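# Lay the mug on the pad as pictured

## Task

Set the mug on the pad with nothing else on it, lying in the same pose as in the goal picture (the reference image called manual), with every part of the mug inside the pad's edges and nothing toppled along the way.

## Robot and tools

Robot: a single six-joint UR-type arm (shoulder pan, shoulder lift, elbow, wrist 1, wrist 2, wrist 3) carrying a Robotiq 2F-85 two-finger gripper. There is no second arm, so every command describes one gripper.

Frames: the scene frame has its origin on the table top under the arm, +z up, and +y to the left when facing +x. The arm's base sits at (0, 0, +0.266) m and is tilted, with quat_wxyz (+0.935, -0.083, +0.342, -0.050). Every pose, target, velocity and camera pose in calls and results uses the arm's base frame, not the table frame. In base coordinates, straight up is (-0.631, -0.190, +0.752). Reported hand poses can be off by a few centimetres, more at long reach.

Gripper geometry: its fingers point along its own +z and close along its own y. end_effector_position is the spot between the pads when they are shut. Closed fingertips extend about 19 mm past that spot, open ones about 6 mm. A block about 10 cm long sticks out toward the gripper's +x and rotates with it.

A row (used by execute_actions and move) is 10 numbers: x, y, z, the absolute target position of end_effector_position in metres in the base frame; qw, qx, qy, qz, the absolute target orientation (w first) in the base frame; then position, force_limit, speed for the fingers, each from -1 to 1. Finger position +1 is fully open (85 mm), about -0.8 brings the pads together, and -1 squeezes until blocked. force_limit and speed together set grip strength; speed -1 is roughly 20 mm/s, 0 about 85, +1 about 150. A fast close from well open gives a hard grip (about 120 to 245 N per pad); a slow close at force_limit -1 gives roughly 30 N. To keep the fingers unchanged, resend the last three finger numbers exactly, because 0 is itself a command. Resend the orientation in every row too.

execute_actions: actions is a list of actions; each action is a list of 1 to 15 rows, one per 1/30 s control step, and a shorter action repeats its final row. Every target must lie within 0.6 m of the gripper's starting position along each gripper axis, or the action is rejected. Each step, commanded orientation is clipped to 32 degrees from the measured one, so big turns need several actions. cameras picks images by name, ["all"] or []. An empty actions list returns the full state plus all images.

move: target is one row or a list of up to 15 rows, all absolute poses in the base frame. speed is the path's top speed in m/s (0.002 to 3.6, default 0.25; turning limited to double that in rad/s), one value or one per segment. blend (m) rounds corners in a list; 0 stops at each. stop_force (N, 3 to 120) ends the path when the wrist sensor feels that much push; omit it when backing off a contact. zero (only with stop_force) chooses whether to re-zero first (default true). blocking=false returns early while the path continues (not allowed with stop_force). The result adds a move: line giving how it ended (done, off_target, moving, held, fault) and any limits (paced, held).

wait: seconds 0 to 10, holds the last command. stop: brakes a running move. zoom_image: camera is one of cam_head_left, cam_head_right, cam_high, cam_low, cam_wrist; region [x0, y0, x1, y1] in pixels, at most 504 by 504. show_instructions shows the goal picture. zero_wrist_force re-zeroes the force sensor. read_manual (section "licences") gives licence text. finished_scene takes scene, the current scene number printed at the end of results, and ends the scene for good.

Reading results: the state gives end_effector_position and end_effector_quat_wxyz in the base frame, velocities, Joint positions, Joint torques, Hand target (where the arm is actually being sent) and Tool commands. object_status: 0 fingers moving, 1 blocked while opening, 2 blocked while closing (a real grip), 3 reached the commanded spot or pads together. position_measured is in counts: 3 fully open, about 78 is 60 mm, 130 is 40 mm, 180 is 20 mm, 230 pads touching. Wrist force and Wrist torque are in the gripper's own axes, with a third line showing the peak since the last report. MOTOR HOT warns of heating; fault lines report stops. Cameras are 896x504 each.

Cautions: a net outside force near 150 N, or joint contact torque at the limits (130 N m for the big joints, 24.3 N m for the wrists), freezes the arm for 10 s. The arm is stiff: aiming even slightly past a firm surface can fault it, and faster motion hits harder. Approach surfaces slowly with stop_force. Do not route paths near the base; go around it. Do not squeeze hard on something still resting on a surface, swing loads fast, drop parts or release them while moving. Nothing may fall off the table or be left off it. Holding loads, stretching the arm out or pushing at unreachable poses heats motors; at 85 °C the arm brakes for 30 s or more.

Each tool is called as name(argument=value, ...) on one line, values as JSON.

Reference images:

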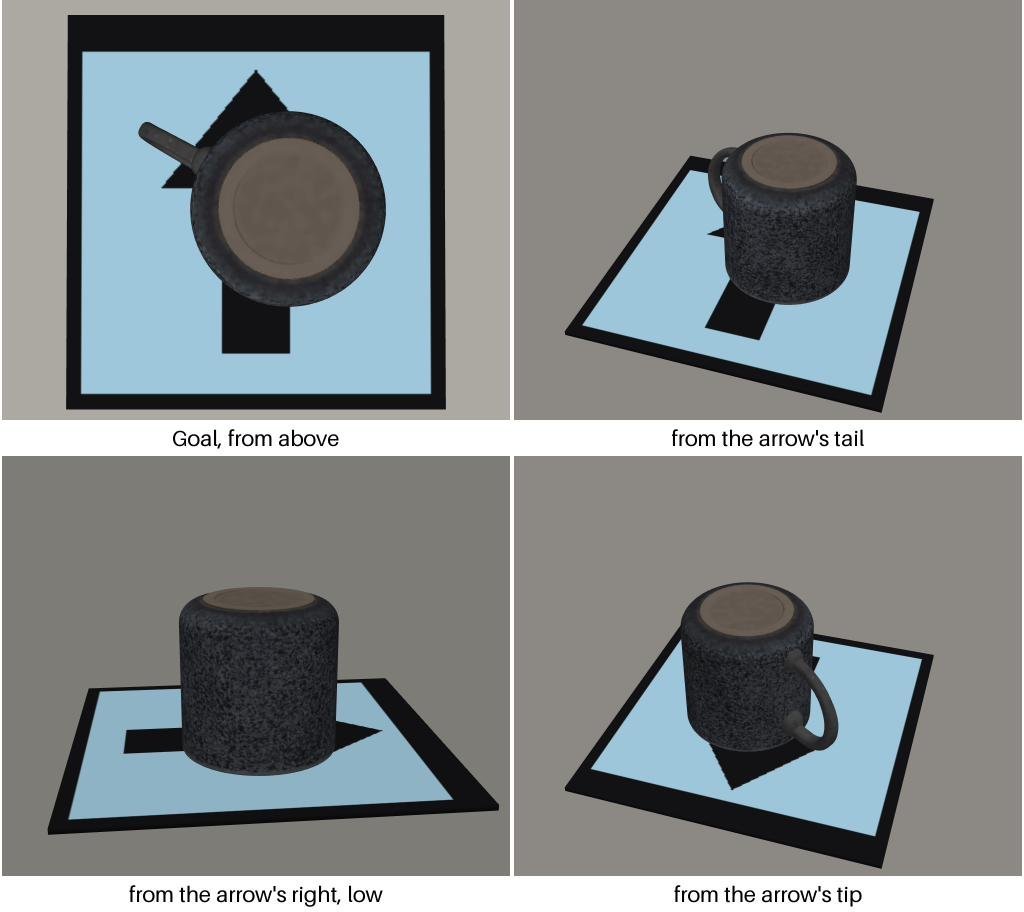

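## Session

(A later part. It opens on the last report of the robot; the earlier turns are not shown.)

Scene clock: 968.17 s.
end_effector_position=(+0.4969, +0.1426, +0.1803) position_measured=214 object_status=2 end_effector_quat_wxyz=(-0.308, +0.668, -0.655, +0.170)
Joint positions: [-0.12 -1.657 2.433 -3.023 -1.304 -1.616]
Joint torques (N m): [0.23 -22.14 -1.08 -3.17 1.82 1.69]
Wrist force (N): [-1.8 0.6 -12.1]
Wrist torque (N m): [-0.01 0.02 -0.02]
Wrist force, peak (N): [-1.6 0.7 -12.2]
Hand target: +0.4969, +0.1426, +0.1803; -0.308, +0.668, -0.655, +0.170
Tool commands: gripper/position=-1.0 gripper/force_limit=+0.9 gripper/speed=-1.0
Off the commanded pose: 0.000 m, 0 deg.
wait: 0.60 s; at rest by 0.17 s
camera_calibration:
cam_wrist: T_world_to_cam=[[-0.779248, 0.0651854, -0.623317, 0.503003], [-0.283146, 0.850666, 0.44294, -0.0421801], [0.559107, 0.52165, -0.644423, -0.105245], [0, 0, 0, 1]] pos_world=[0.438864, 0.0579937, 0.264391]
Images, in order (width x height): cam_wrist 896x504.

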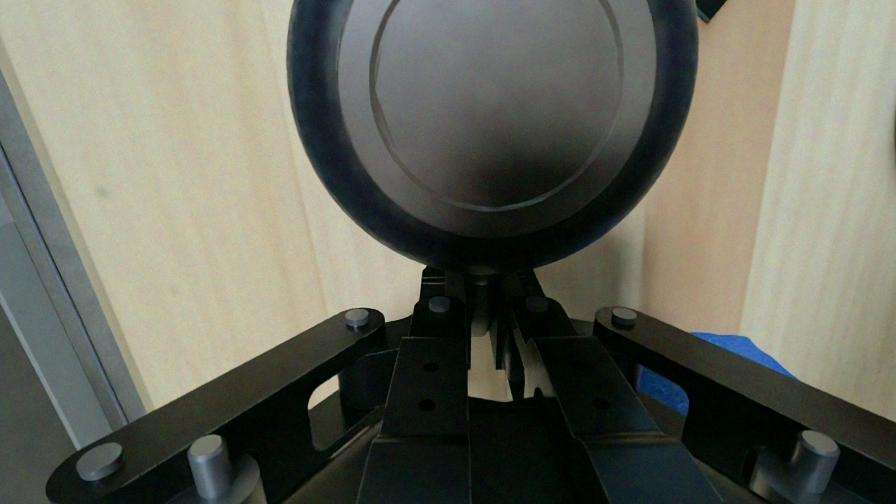

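move(target=[0.4780, 0.1369, 0.2029, 0.3081, -0.6683, 0.6554, -0.1698, -1, 0.9, -1], speed=0.06, cameras=["cam_wrist", "cam_low"])

zoom_image(camera="cam_low", region=[370, 180, 550, 290])

Scene clock: 974.27 s.
end_effector_position=(+0.4780, +0.1369, +0.2028) position_measured=214 object_status=2 end_effector_quat_wxyz=(-0.308, +0.668, -0.655, +0.170)
Joint positions: [-0.146 -1.772 2.446 -2.915 -1.288 -1.637]
Joint torques (N m): [14.65 -33.48 -16.92 -2.43 -1.84 2.06]
Wrist force (N): [0.3 -0.1 2.7]
Wrist torque (N m): [0.00 -0.24 0.04]
Wrist force, peak (N): [-1.7 0.7 -12.2]
Hand target: +0.4780, +0.1369, +0.2029; -0.308, +0.668, -0.655, +0.170
Off the commanded pose: 0.000 m, 0 deg.
move: done
camera_calibration:
cam_wrist: T_world_to_cam=[[-0.779313, 0.0651943, -0.623234, 0.502675], [-0.283161, 0.850603, 0.443052, -0.0526712], [0.559009, 0.521752, -0.644425, -0.0771688], [0, 0, 0, 1]] pos_world=[0.419965, 0.0522937, 0.286891]
Images, in order (width x height): cam_low 896x504, cam_wrist 896x504.

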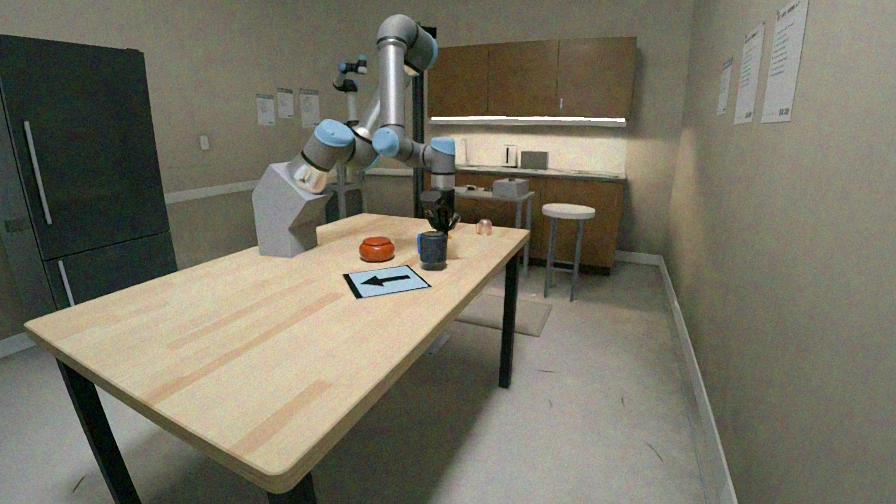

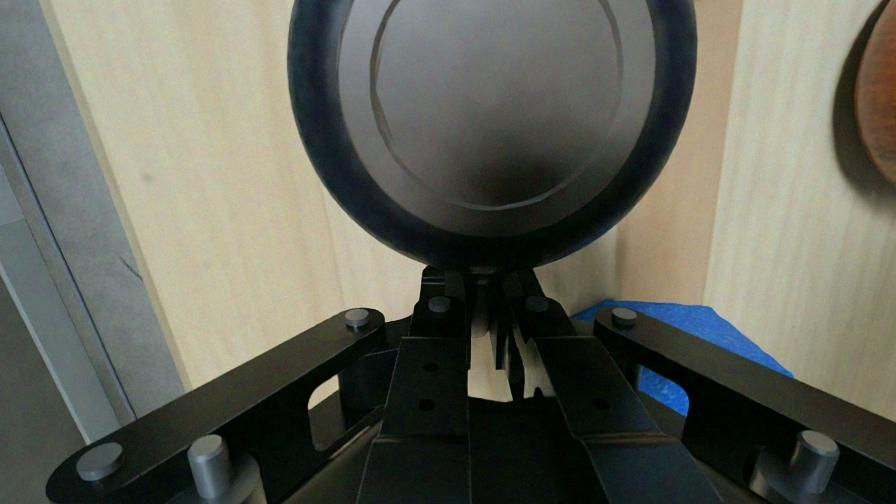

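Scaled by 2.800 from the camera's 896x504 image, which has a finer 1280x720 frame.

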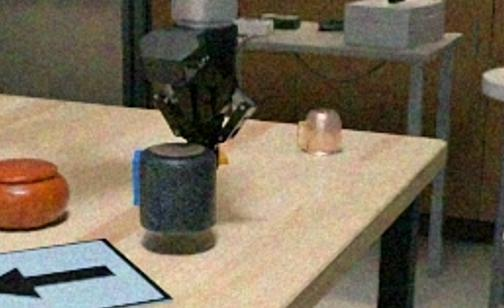

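move(target=[[0.4071, 0.0796, 0.2738, 0.3081, -0.6683, 0.6554, -0.1698, -1, 0.9, -1], [0.4248, -0.1594, 0.1754, 0.2330, 0.4937, 0.7951, 0.2637, -1, 0.9, -1]], speed=[0.2, 0.3], blend=[0.03, 0], cameras=["all"])

zoom_image(camera="cam_low", region=[330, 190, 510, 310])

zoom_image(camera="cam_high", region=[280, 220, 480, 380])

Scene clock: 986.73 s.
end_effector_position=(+0.4248, -0.1595, +0.1755) position_measured=214 object_status=2 end_effector_quat_wxyz=(+0.233, +0.494, +0.795, +0.264) end_effector_velocity=(+0.000, +0.000, +0.000) end_effector_angular_velocity=(+0.003, +0.002, -0.004)
Joint positions: [-1.079 -1.846 2.441 -2.338 -0.869 0.095]
Joint velocities: [0 0 0.001 0 -0.001 0.005]
Joint torques (N m): [2.58 -11.66 -2.6 -0.59 -2.18 1.93]
Wrist force (N): [0.2 0.2 2.5]
Wrist torque (N m): [0.05 -0.23 0.06]
Wrist force, peak (N): [-0.5 0.0 5.5]
Hand target: +0.4248, -0.1594, +0.1754; +0.233, +0.494, +0.795, +0.264
Off the commanded pose: 0.000 m, 0 deg.
move: done
camera_calibration:
cam_wrist: T_world_to_cam=[[0.663055, 0.354916, 0.659084, -0.328051], [0.142855, -0.92427, 0.354003, -0.251879], [0.734813, -0.140569, -0.663543, -0.0873472], [0, 0, 0, 1]] pos_world=[0.317682, -0.128652, 0.24742]

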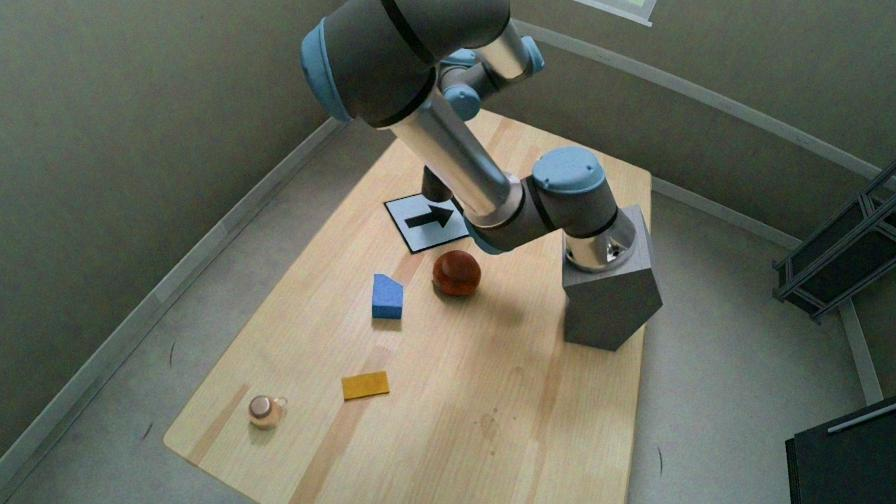

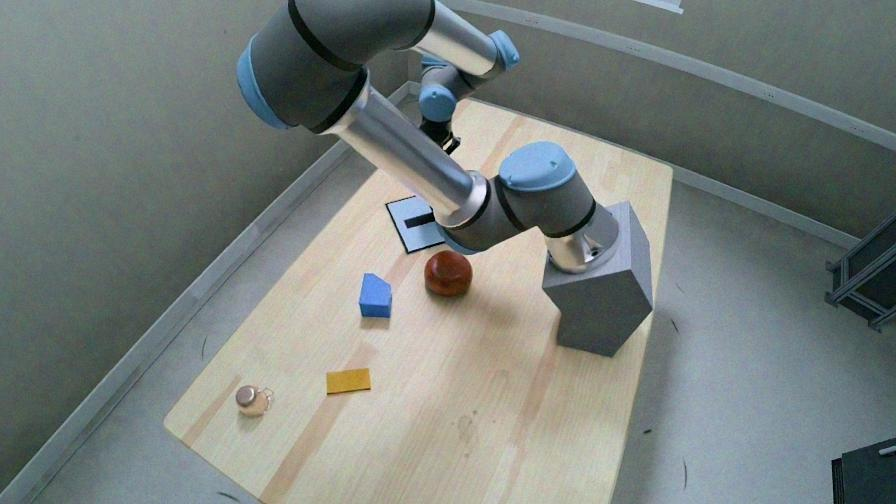

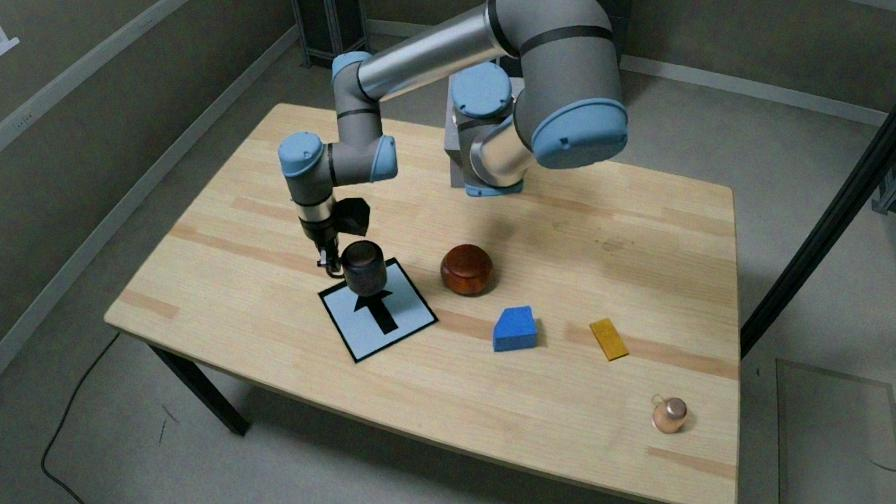

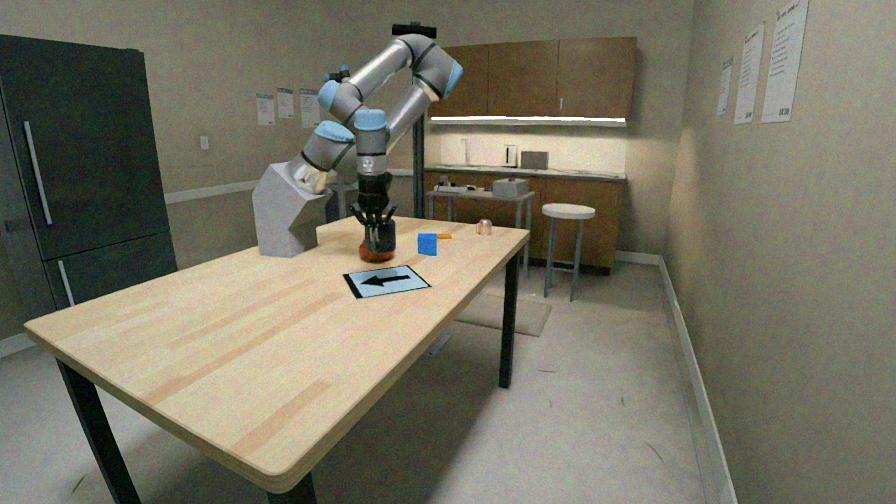

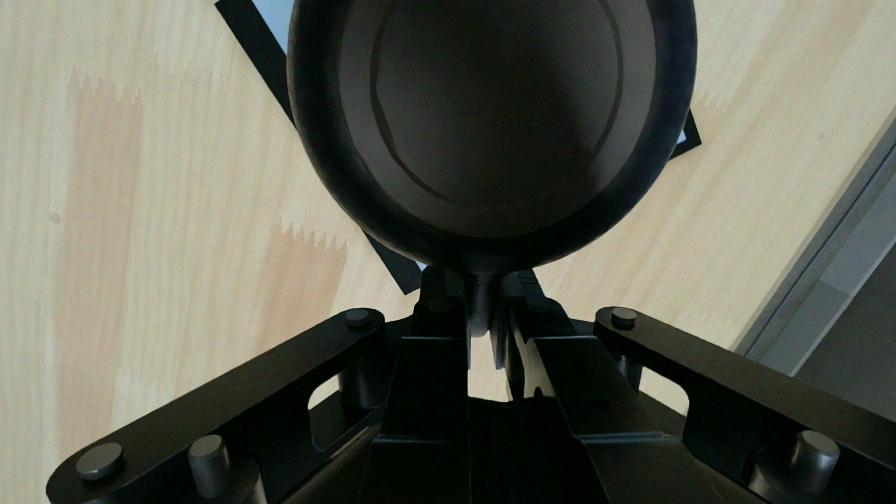

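Scaled by 2.800 from the camera's 896x504 image, which has a finer 1280x720 frame.

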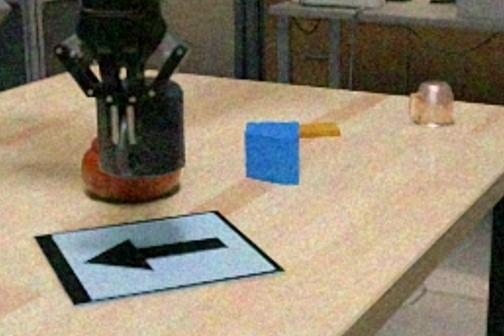

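Scaled by 2.520 from the camera's 896x504 image, which has a finer 1280x720 frame.

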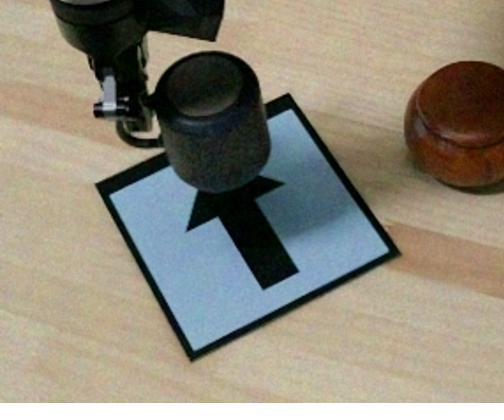

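move(target=[0.4606, -0.1274, 0.1203, 0.2306, 0.5007, 0.7908, 0.2657, -1, 0.9, -1], speed=0.15, cameras=["cam_high", "cam_low", "cam_wrist", "cam_head_left"])

zoom_image(camera="cam_high", region=[280, 220, 480, 380])

zoom_image(camera="cam_low", region=[310, 200, 490, 320])

Scene clock: 1030.83 s.
end_effector_position=(+0.4606, -0.1274, +0.1203) position_measured=214 object_status=2 end_effector_quat_wxyz=(+0.231, +0.501, +0.791, +0.266)
Joint positions: [-0.928 -1.632 2.51 -2.742 -0.904 0.303]
Joint torques (N m): [2.9 -9.2 -18.56 -3.89 2.43 1.8]
Wrist force (N): [0.4 -0.1 2.4]
Wrist torque (N m): [0.00 -0.26 0.07]
Wrist force, peak (N): [1.2 -0.1 4.7]
Hand target: +0.4606, -0.1274, +0.1203; +0.231, +0.501, +0.791, +0.266
Off the commanded pose: 0.000 m, 0 deg.
move: done
camera_calibration:
cam_wrist: T_world_to_cam=[[0.670089, 0.338522, 0.660593, -0.332217], [0.131811, -0.930074, 0.342912, -0.202203], [0.730483, -0.142708, -0.667853, -0.14351], [0, 0, 0, 1]] pos_world=[0.354099, -0.0960809, 0.192955]
Images, in order (width x height): cam_head_left 896x504, cam_high 896x504, cam_low 896x504, cam_wrist 896x504.

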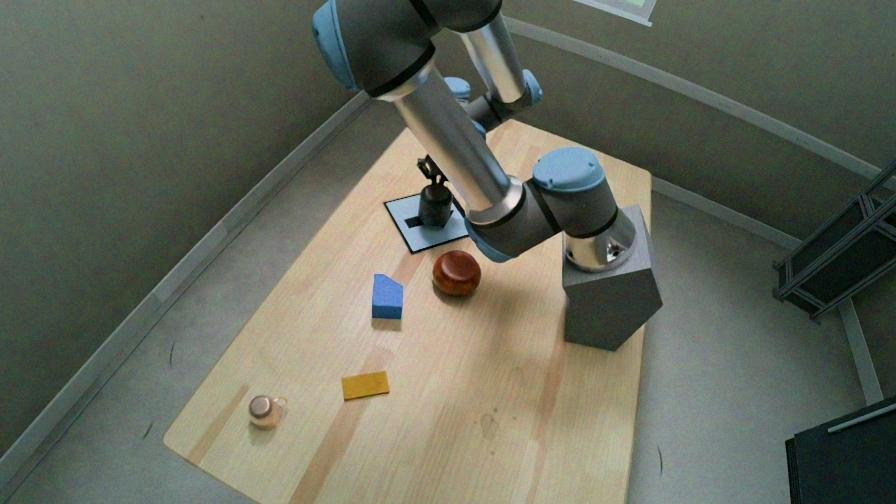

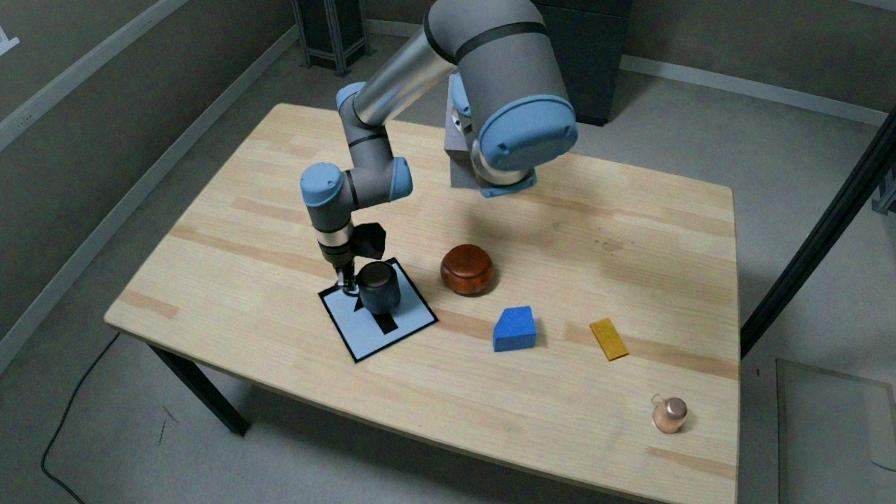

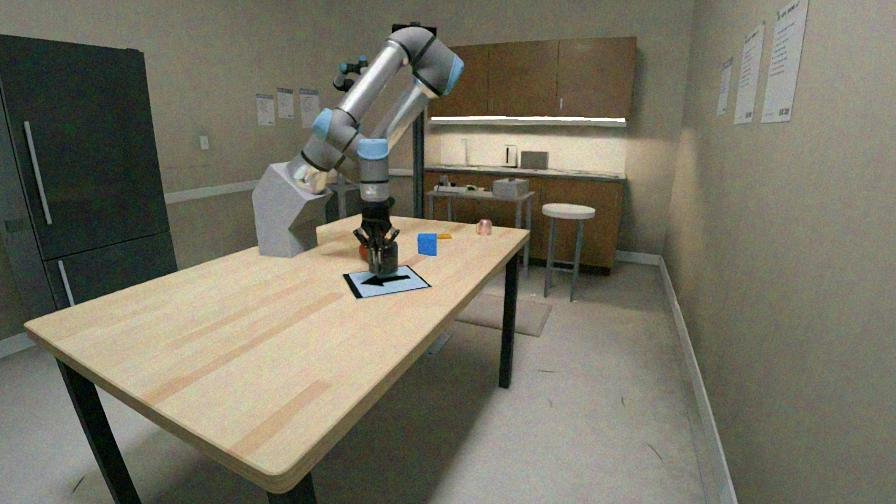

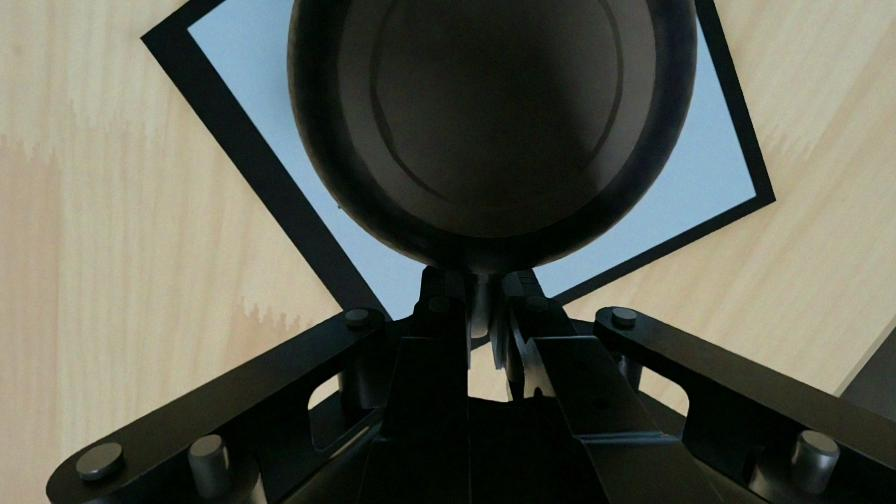

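Scaled by 2.520 from the camera's 896x504 image, which has a finer 1280x720 frame.

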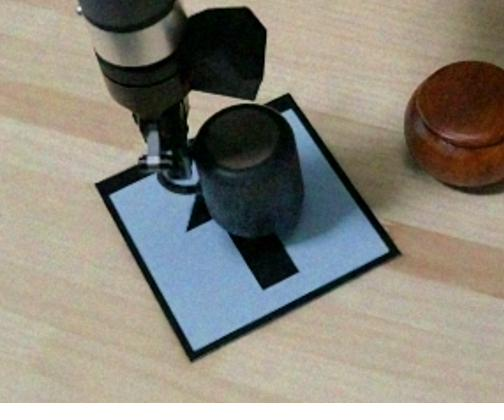

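Scaled by 2.800 from the camera's 896x504 image, which has a finer 1280x720 frame.

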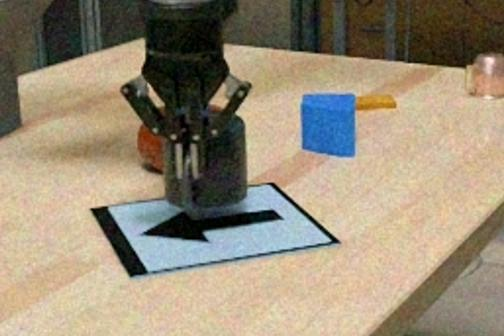

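move(target=[0.4827, -0.1208, 0.0940, 0.2306, 0.5007, 0.7908, 0.2657, -1, 0.9, -1], speed=0.015, stop_force=3, cameras=["cam_high", "cam_low", "cam_wrist"])

zoom_image(camera="cam_high", region=[280, 220, 480, 380])

zoom_image(camera="cam_low", region=[310, 200, 490, 320])

Scene clock: 1046.93 s.
end_effector_position=(+0.4771, -0.1225, +0.1006) position_measured=214 object_status=2 end_effector_quat_wxyz=(+0.231, +0.501, +0.791, +0.266)
Joint positions: [-0.879 -1.525 2.503 -2.878 -0.919 0.362]
Joint torques (N m): [-15.59 -13.11 4.22 -3.81 2.35 0.91]
Wrist force (N): [0.0 -0.4 0.6]
Wrist torque (N m): [-0.02 -0.14 0.01]
Wrist force, peak (N): [-2.6 -1.0 -4.7]
Hand target: +0.4771, -0.1225, +0.1006; +0.231, +0.501, +0.791, +0.266
Off the commanded pose: 0.009 m, 0 deg.
move: contact
camera_calibration:
cam_wrist: T_world_to_cam=[[0.670089, 0.338522, 0.660593, -0.33202], [0.131811, -0.930074, 0.342912, -0.192986], [0.730483, -0.142708, -0.667853, -0.168079], [0, 0, 0, 1]] pos_world=[0.370699, -0.0910809, 0.173255]
Images, in order (width x height): cam_high 896x504, cam_low 896x504, cam_wrist 896x504.

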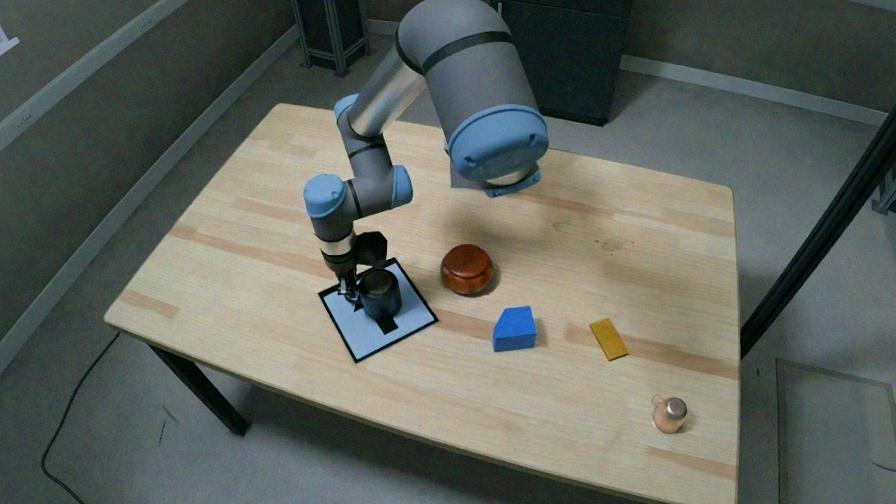

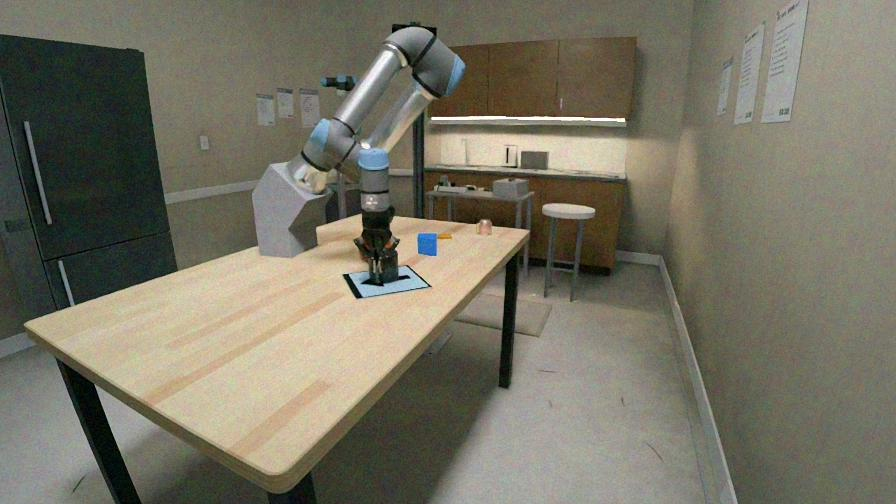

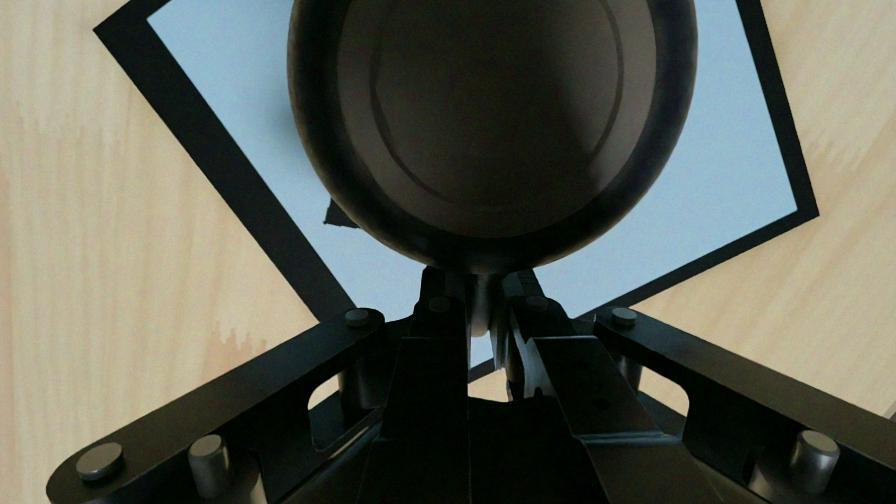

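Scaled by 2.520 from the camera's 896x504 image, which has a finer 1280x720 frame.

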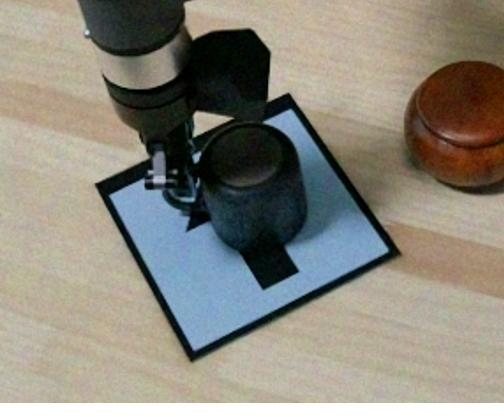

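Scaled by 2.800 from the camera's 896x504 image, which has a finer 1280x720 frame.

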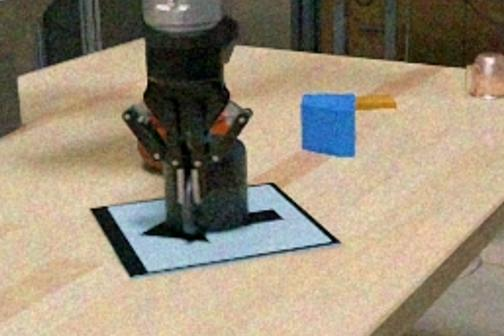

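move(target=[0.4775, -0.1224, 0.1001, 0.2306, 0.5007, 0.7908, 0.2657, -1, 0.9, -1], speed=0.01)

move(target=[0.4775, -0.1224, 0.1001, 0.2306, 0.5007, 0.7908, 0.2657, -0.305, 0.9, -1], speed=0.01)

wait(seconds=0.3, cameras=["cam_wrist"])

Scene clock: 1058.70 s.
end_effector_position=(+0.4775, -0.1224, +0.1001) position_measured=214 object_status=2 end_effector_quat_wxyz=(+0.231, +0.501, +0.791, +0.266)
Joint positions: [-0.878 -1.523 2.503 -2.881 -0.919 0.364]
Joint torques (N m): [2.6 -13.18 -15.37 -2.11 -2 1.76]
Wrist force (N): [-3.4 -0.7 -6.4]
Wrist torque (N m): [0.01 0.09 -0.06]
Wrist force, peak (N): [-3.7 -0.6 -6.8]
Hand target: +0.4775, -0.1224, +0.1001; +0.231, +0.501, +0.791, +0.266
Off the commanded pose: 0.000 m, 0 deg.
move: done

Scene clock: 1059.87 s.
end_effector_position=(+0.4775, -0.1224, +0.1001) position_measured=167 object_status=0 end_effector_quat_wxyz=(+0.231, +0.501, +0.791, +0.266)
Joint positions: [-0.878 -1.523 2.503 -2.881 -0.919 0.364]
Joint torques (N m): [-8.77 -25.51 -15.35 -0.42 -1.7 -0.36]
Wrist force (N): [0.0 -0.1 -0.4]
Wrist torque (N m): [0.01 -0.03 -0.02]
Wrist force, peak (N): [-3.4 -0.9 -6.6]
Hand target: +0.4775, -0.1224, +0.1001; +0.231, +0.501, +0.791, +0.266
Off the commanded pose: 0.000 m, 0 deg.
move: done

Scene clock: 1060.17 s.
end_effector_position=(+0.4775, -0.1224, +0.1001) position_measured=167 object_status=3 end_effector_quat_wxyz=(+0.231, +0.501, +0.791, +0.266)
Joint positions: [-0.878 -1.523 2.503 -2.881 -0.919 0.364]
Joint torques (N m): [-11.5 -25.14 -15.21 -0.38 -2.08 -0.99]
Wrist force (N): [0.2 0.1 -0.2]
Wrist torque (N m): [0.03 -0.06 -0.02]
Wrist force, peak (N): [0.2 0.2 -0.4]
Hand target: +0.4775, -0.1224, +0.1001; +0.231, +0.501, +0.791, +0.266
Tool commands: gripper/position=-0.305 gripper/force_limit=+0.9 gripper/speed=-1.0
Off the commanded pose: 0.000 m, 0 deg.
wait: 0.30 s; at rest by 0.17 s
camera_calibration:
cam_wrist: T_world_to_cam=[[0.670106, 0.3384, 0.660639, -0.332017], [0.131723, -0.930118, 0.342825, -0.192729], [0.730484, -0.142708, -0.667853, -0.168691], [0, 0, 0, 1]] pos_world=[0.371099, -0.0909804, 0.172755]
Images, in order (width x height): cam_wrist 896x504.

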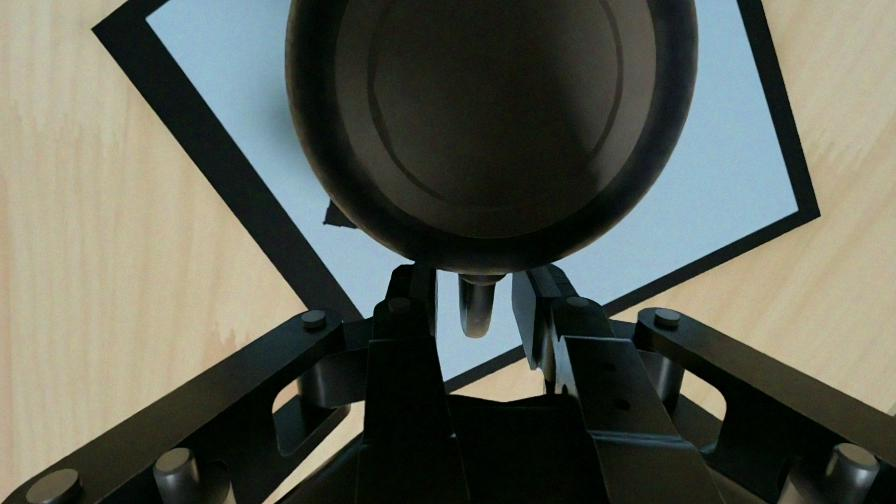

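move(target=[[0.4396, -0.1338, 0.1452, 0.2306, 0.5007, 0.7908, 0.2657, -0.305, 0.9, -1], [0.3513, -0.1603, 0.2506, 0.2306, 0.5007, 0.7908, 0.2657, -0.305, 0.9, -1]], speed=[0.1, 0.3], blend=[0.02, 0], cameras=["cam_wrist", "cam_high", "cam_low"])

zoom_image(camera="cam_wrist", region=[240, 0, 640, 280])

zoom_image(camera="cam_high", region=[280, 220, 480, 380])

Scene clock: 1069.30 s.
end_effector_position=(+0.3513, -0.1602, +0.2505) position_measured=167 object_status=3 end_effector_quat_wxyz=(+0.231, +0.501, +0.791, +0.266)
Joint positions: [-1.328 -2.164 2.335 -1.699 -0.853 -0.214]
Joint torques (N m): [-8.43 -3.64 -26.64 0.08 -2.55 -1.68]
Wrist force (N): [0.2 0.2 -0.2]
Wrist torque (N m): [0.07 -0.06 -0.01]
Wrist force, peak (N): [0.3 0.6 -3.5]
Hand target: +0.3513, -0.1603, +0.2506; +0.231, +0.501, +0.791, +0.266
Off the commanded pose: 0.000 m, 0 deg.
move: done
camera_calibration:
cam_wrist: T_world_to_cam=[[0.670134, 0.338184, 0.660721, -0.334046], [0.131729, -0.930228, 0.342524, -0.262837], [0.730457, -0.142501, -0.667926, 0.01859], [0, 0, 0, 1]] pos_world=[0.244899, -0.12888, 0.323156]
Images, in order (width x height): cam_high 896x504, cam_low 896x504, cam_wrist 896x504.

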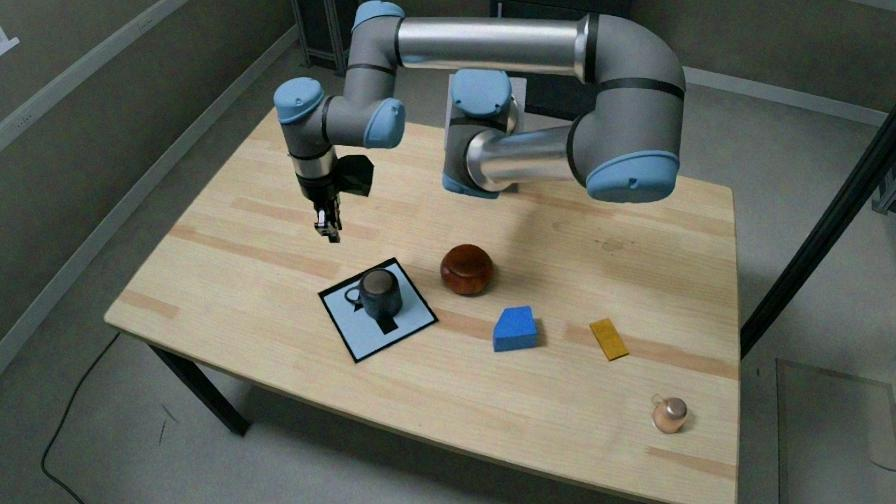

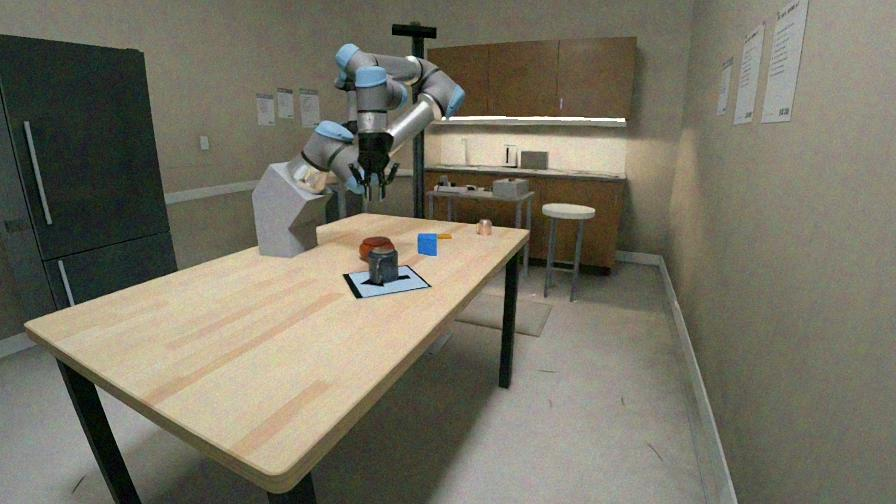

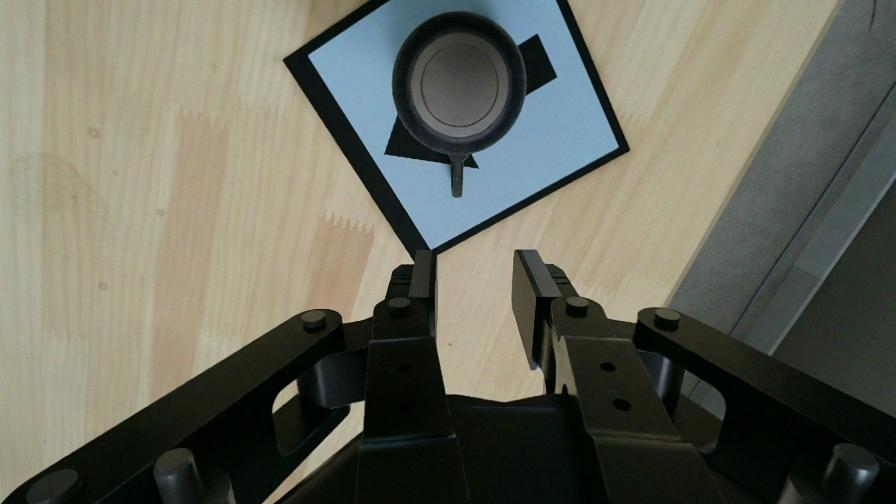

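Scaled by 1.260 from the camera's 896x504 image, which has a finer 1280x720 frame.

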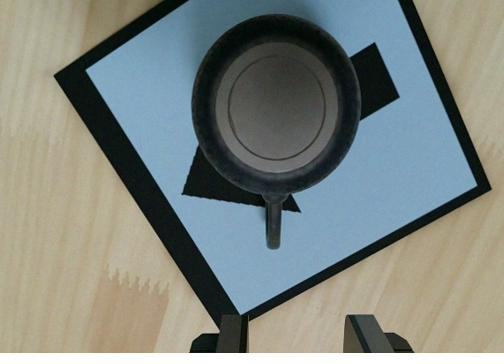

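Scaled by 2.520 from the camera's 896x504 image, which has a finer 1280x720 frame.

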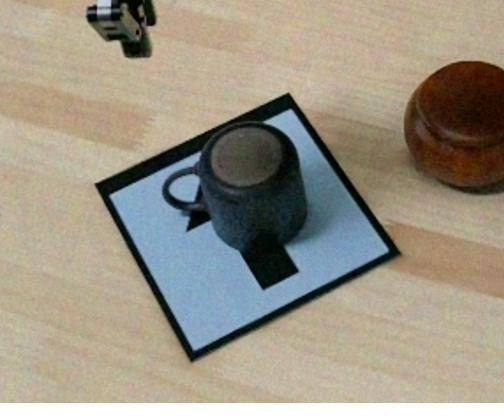

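finished_scene(scene=1)

The scene is finished: the task was done.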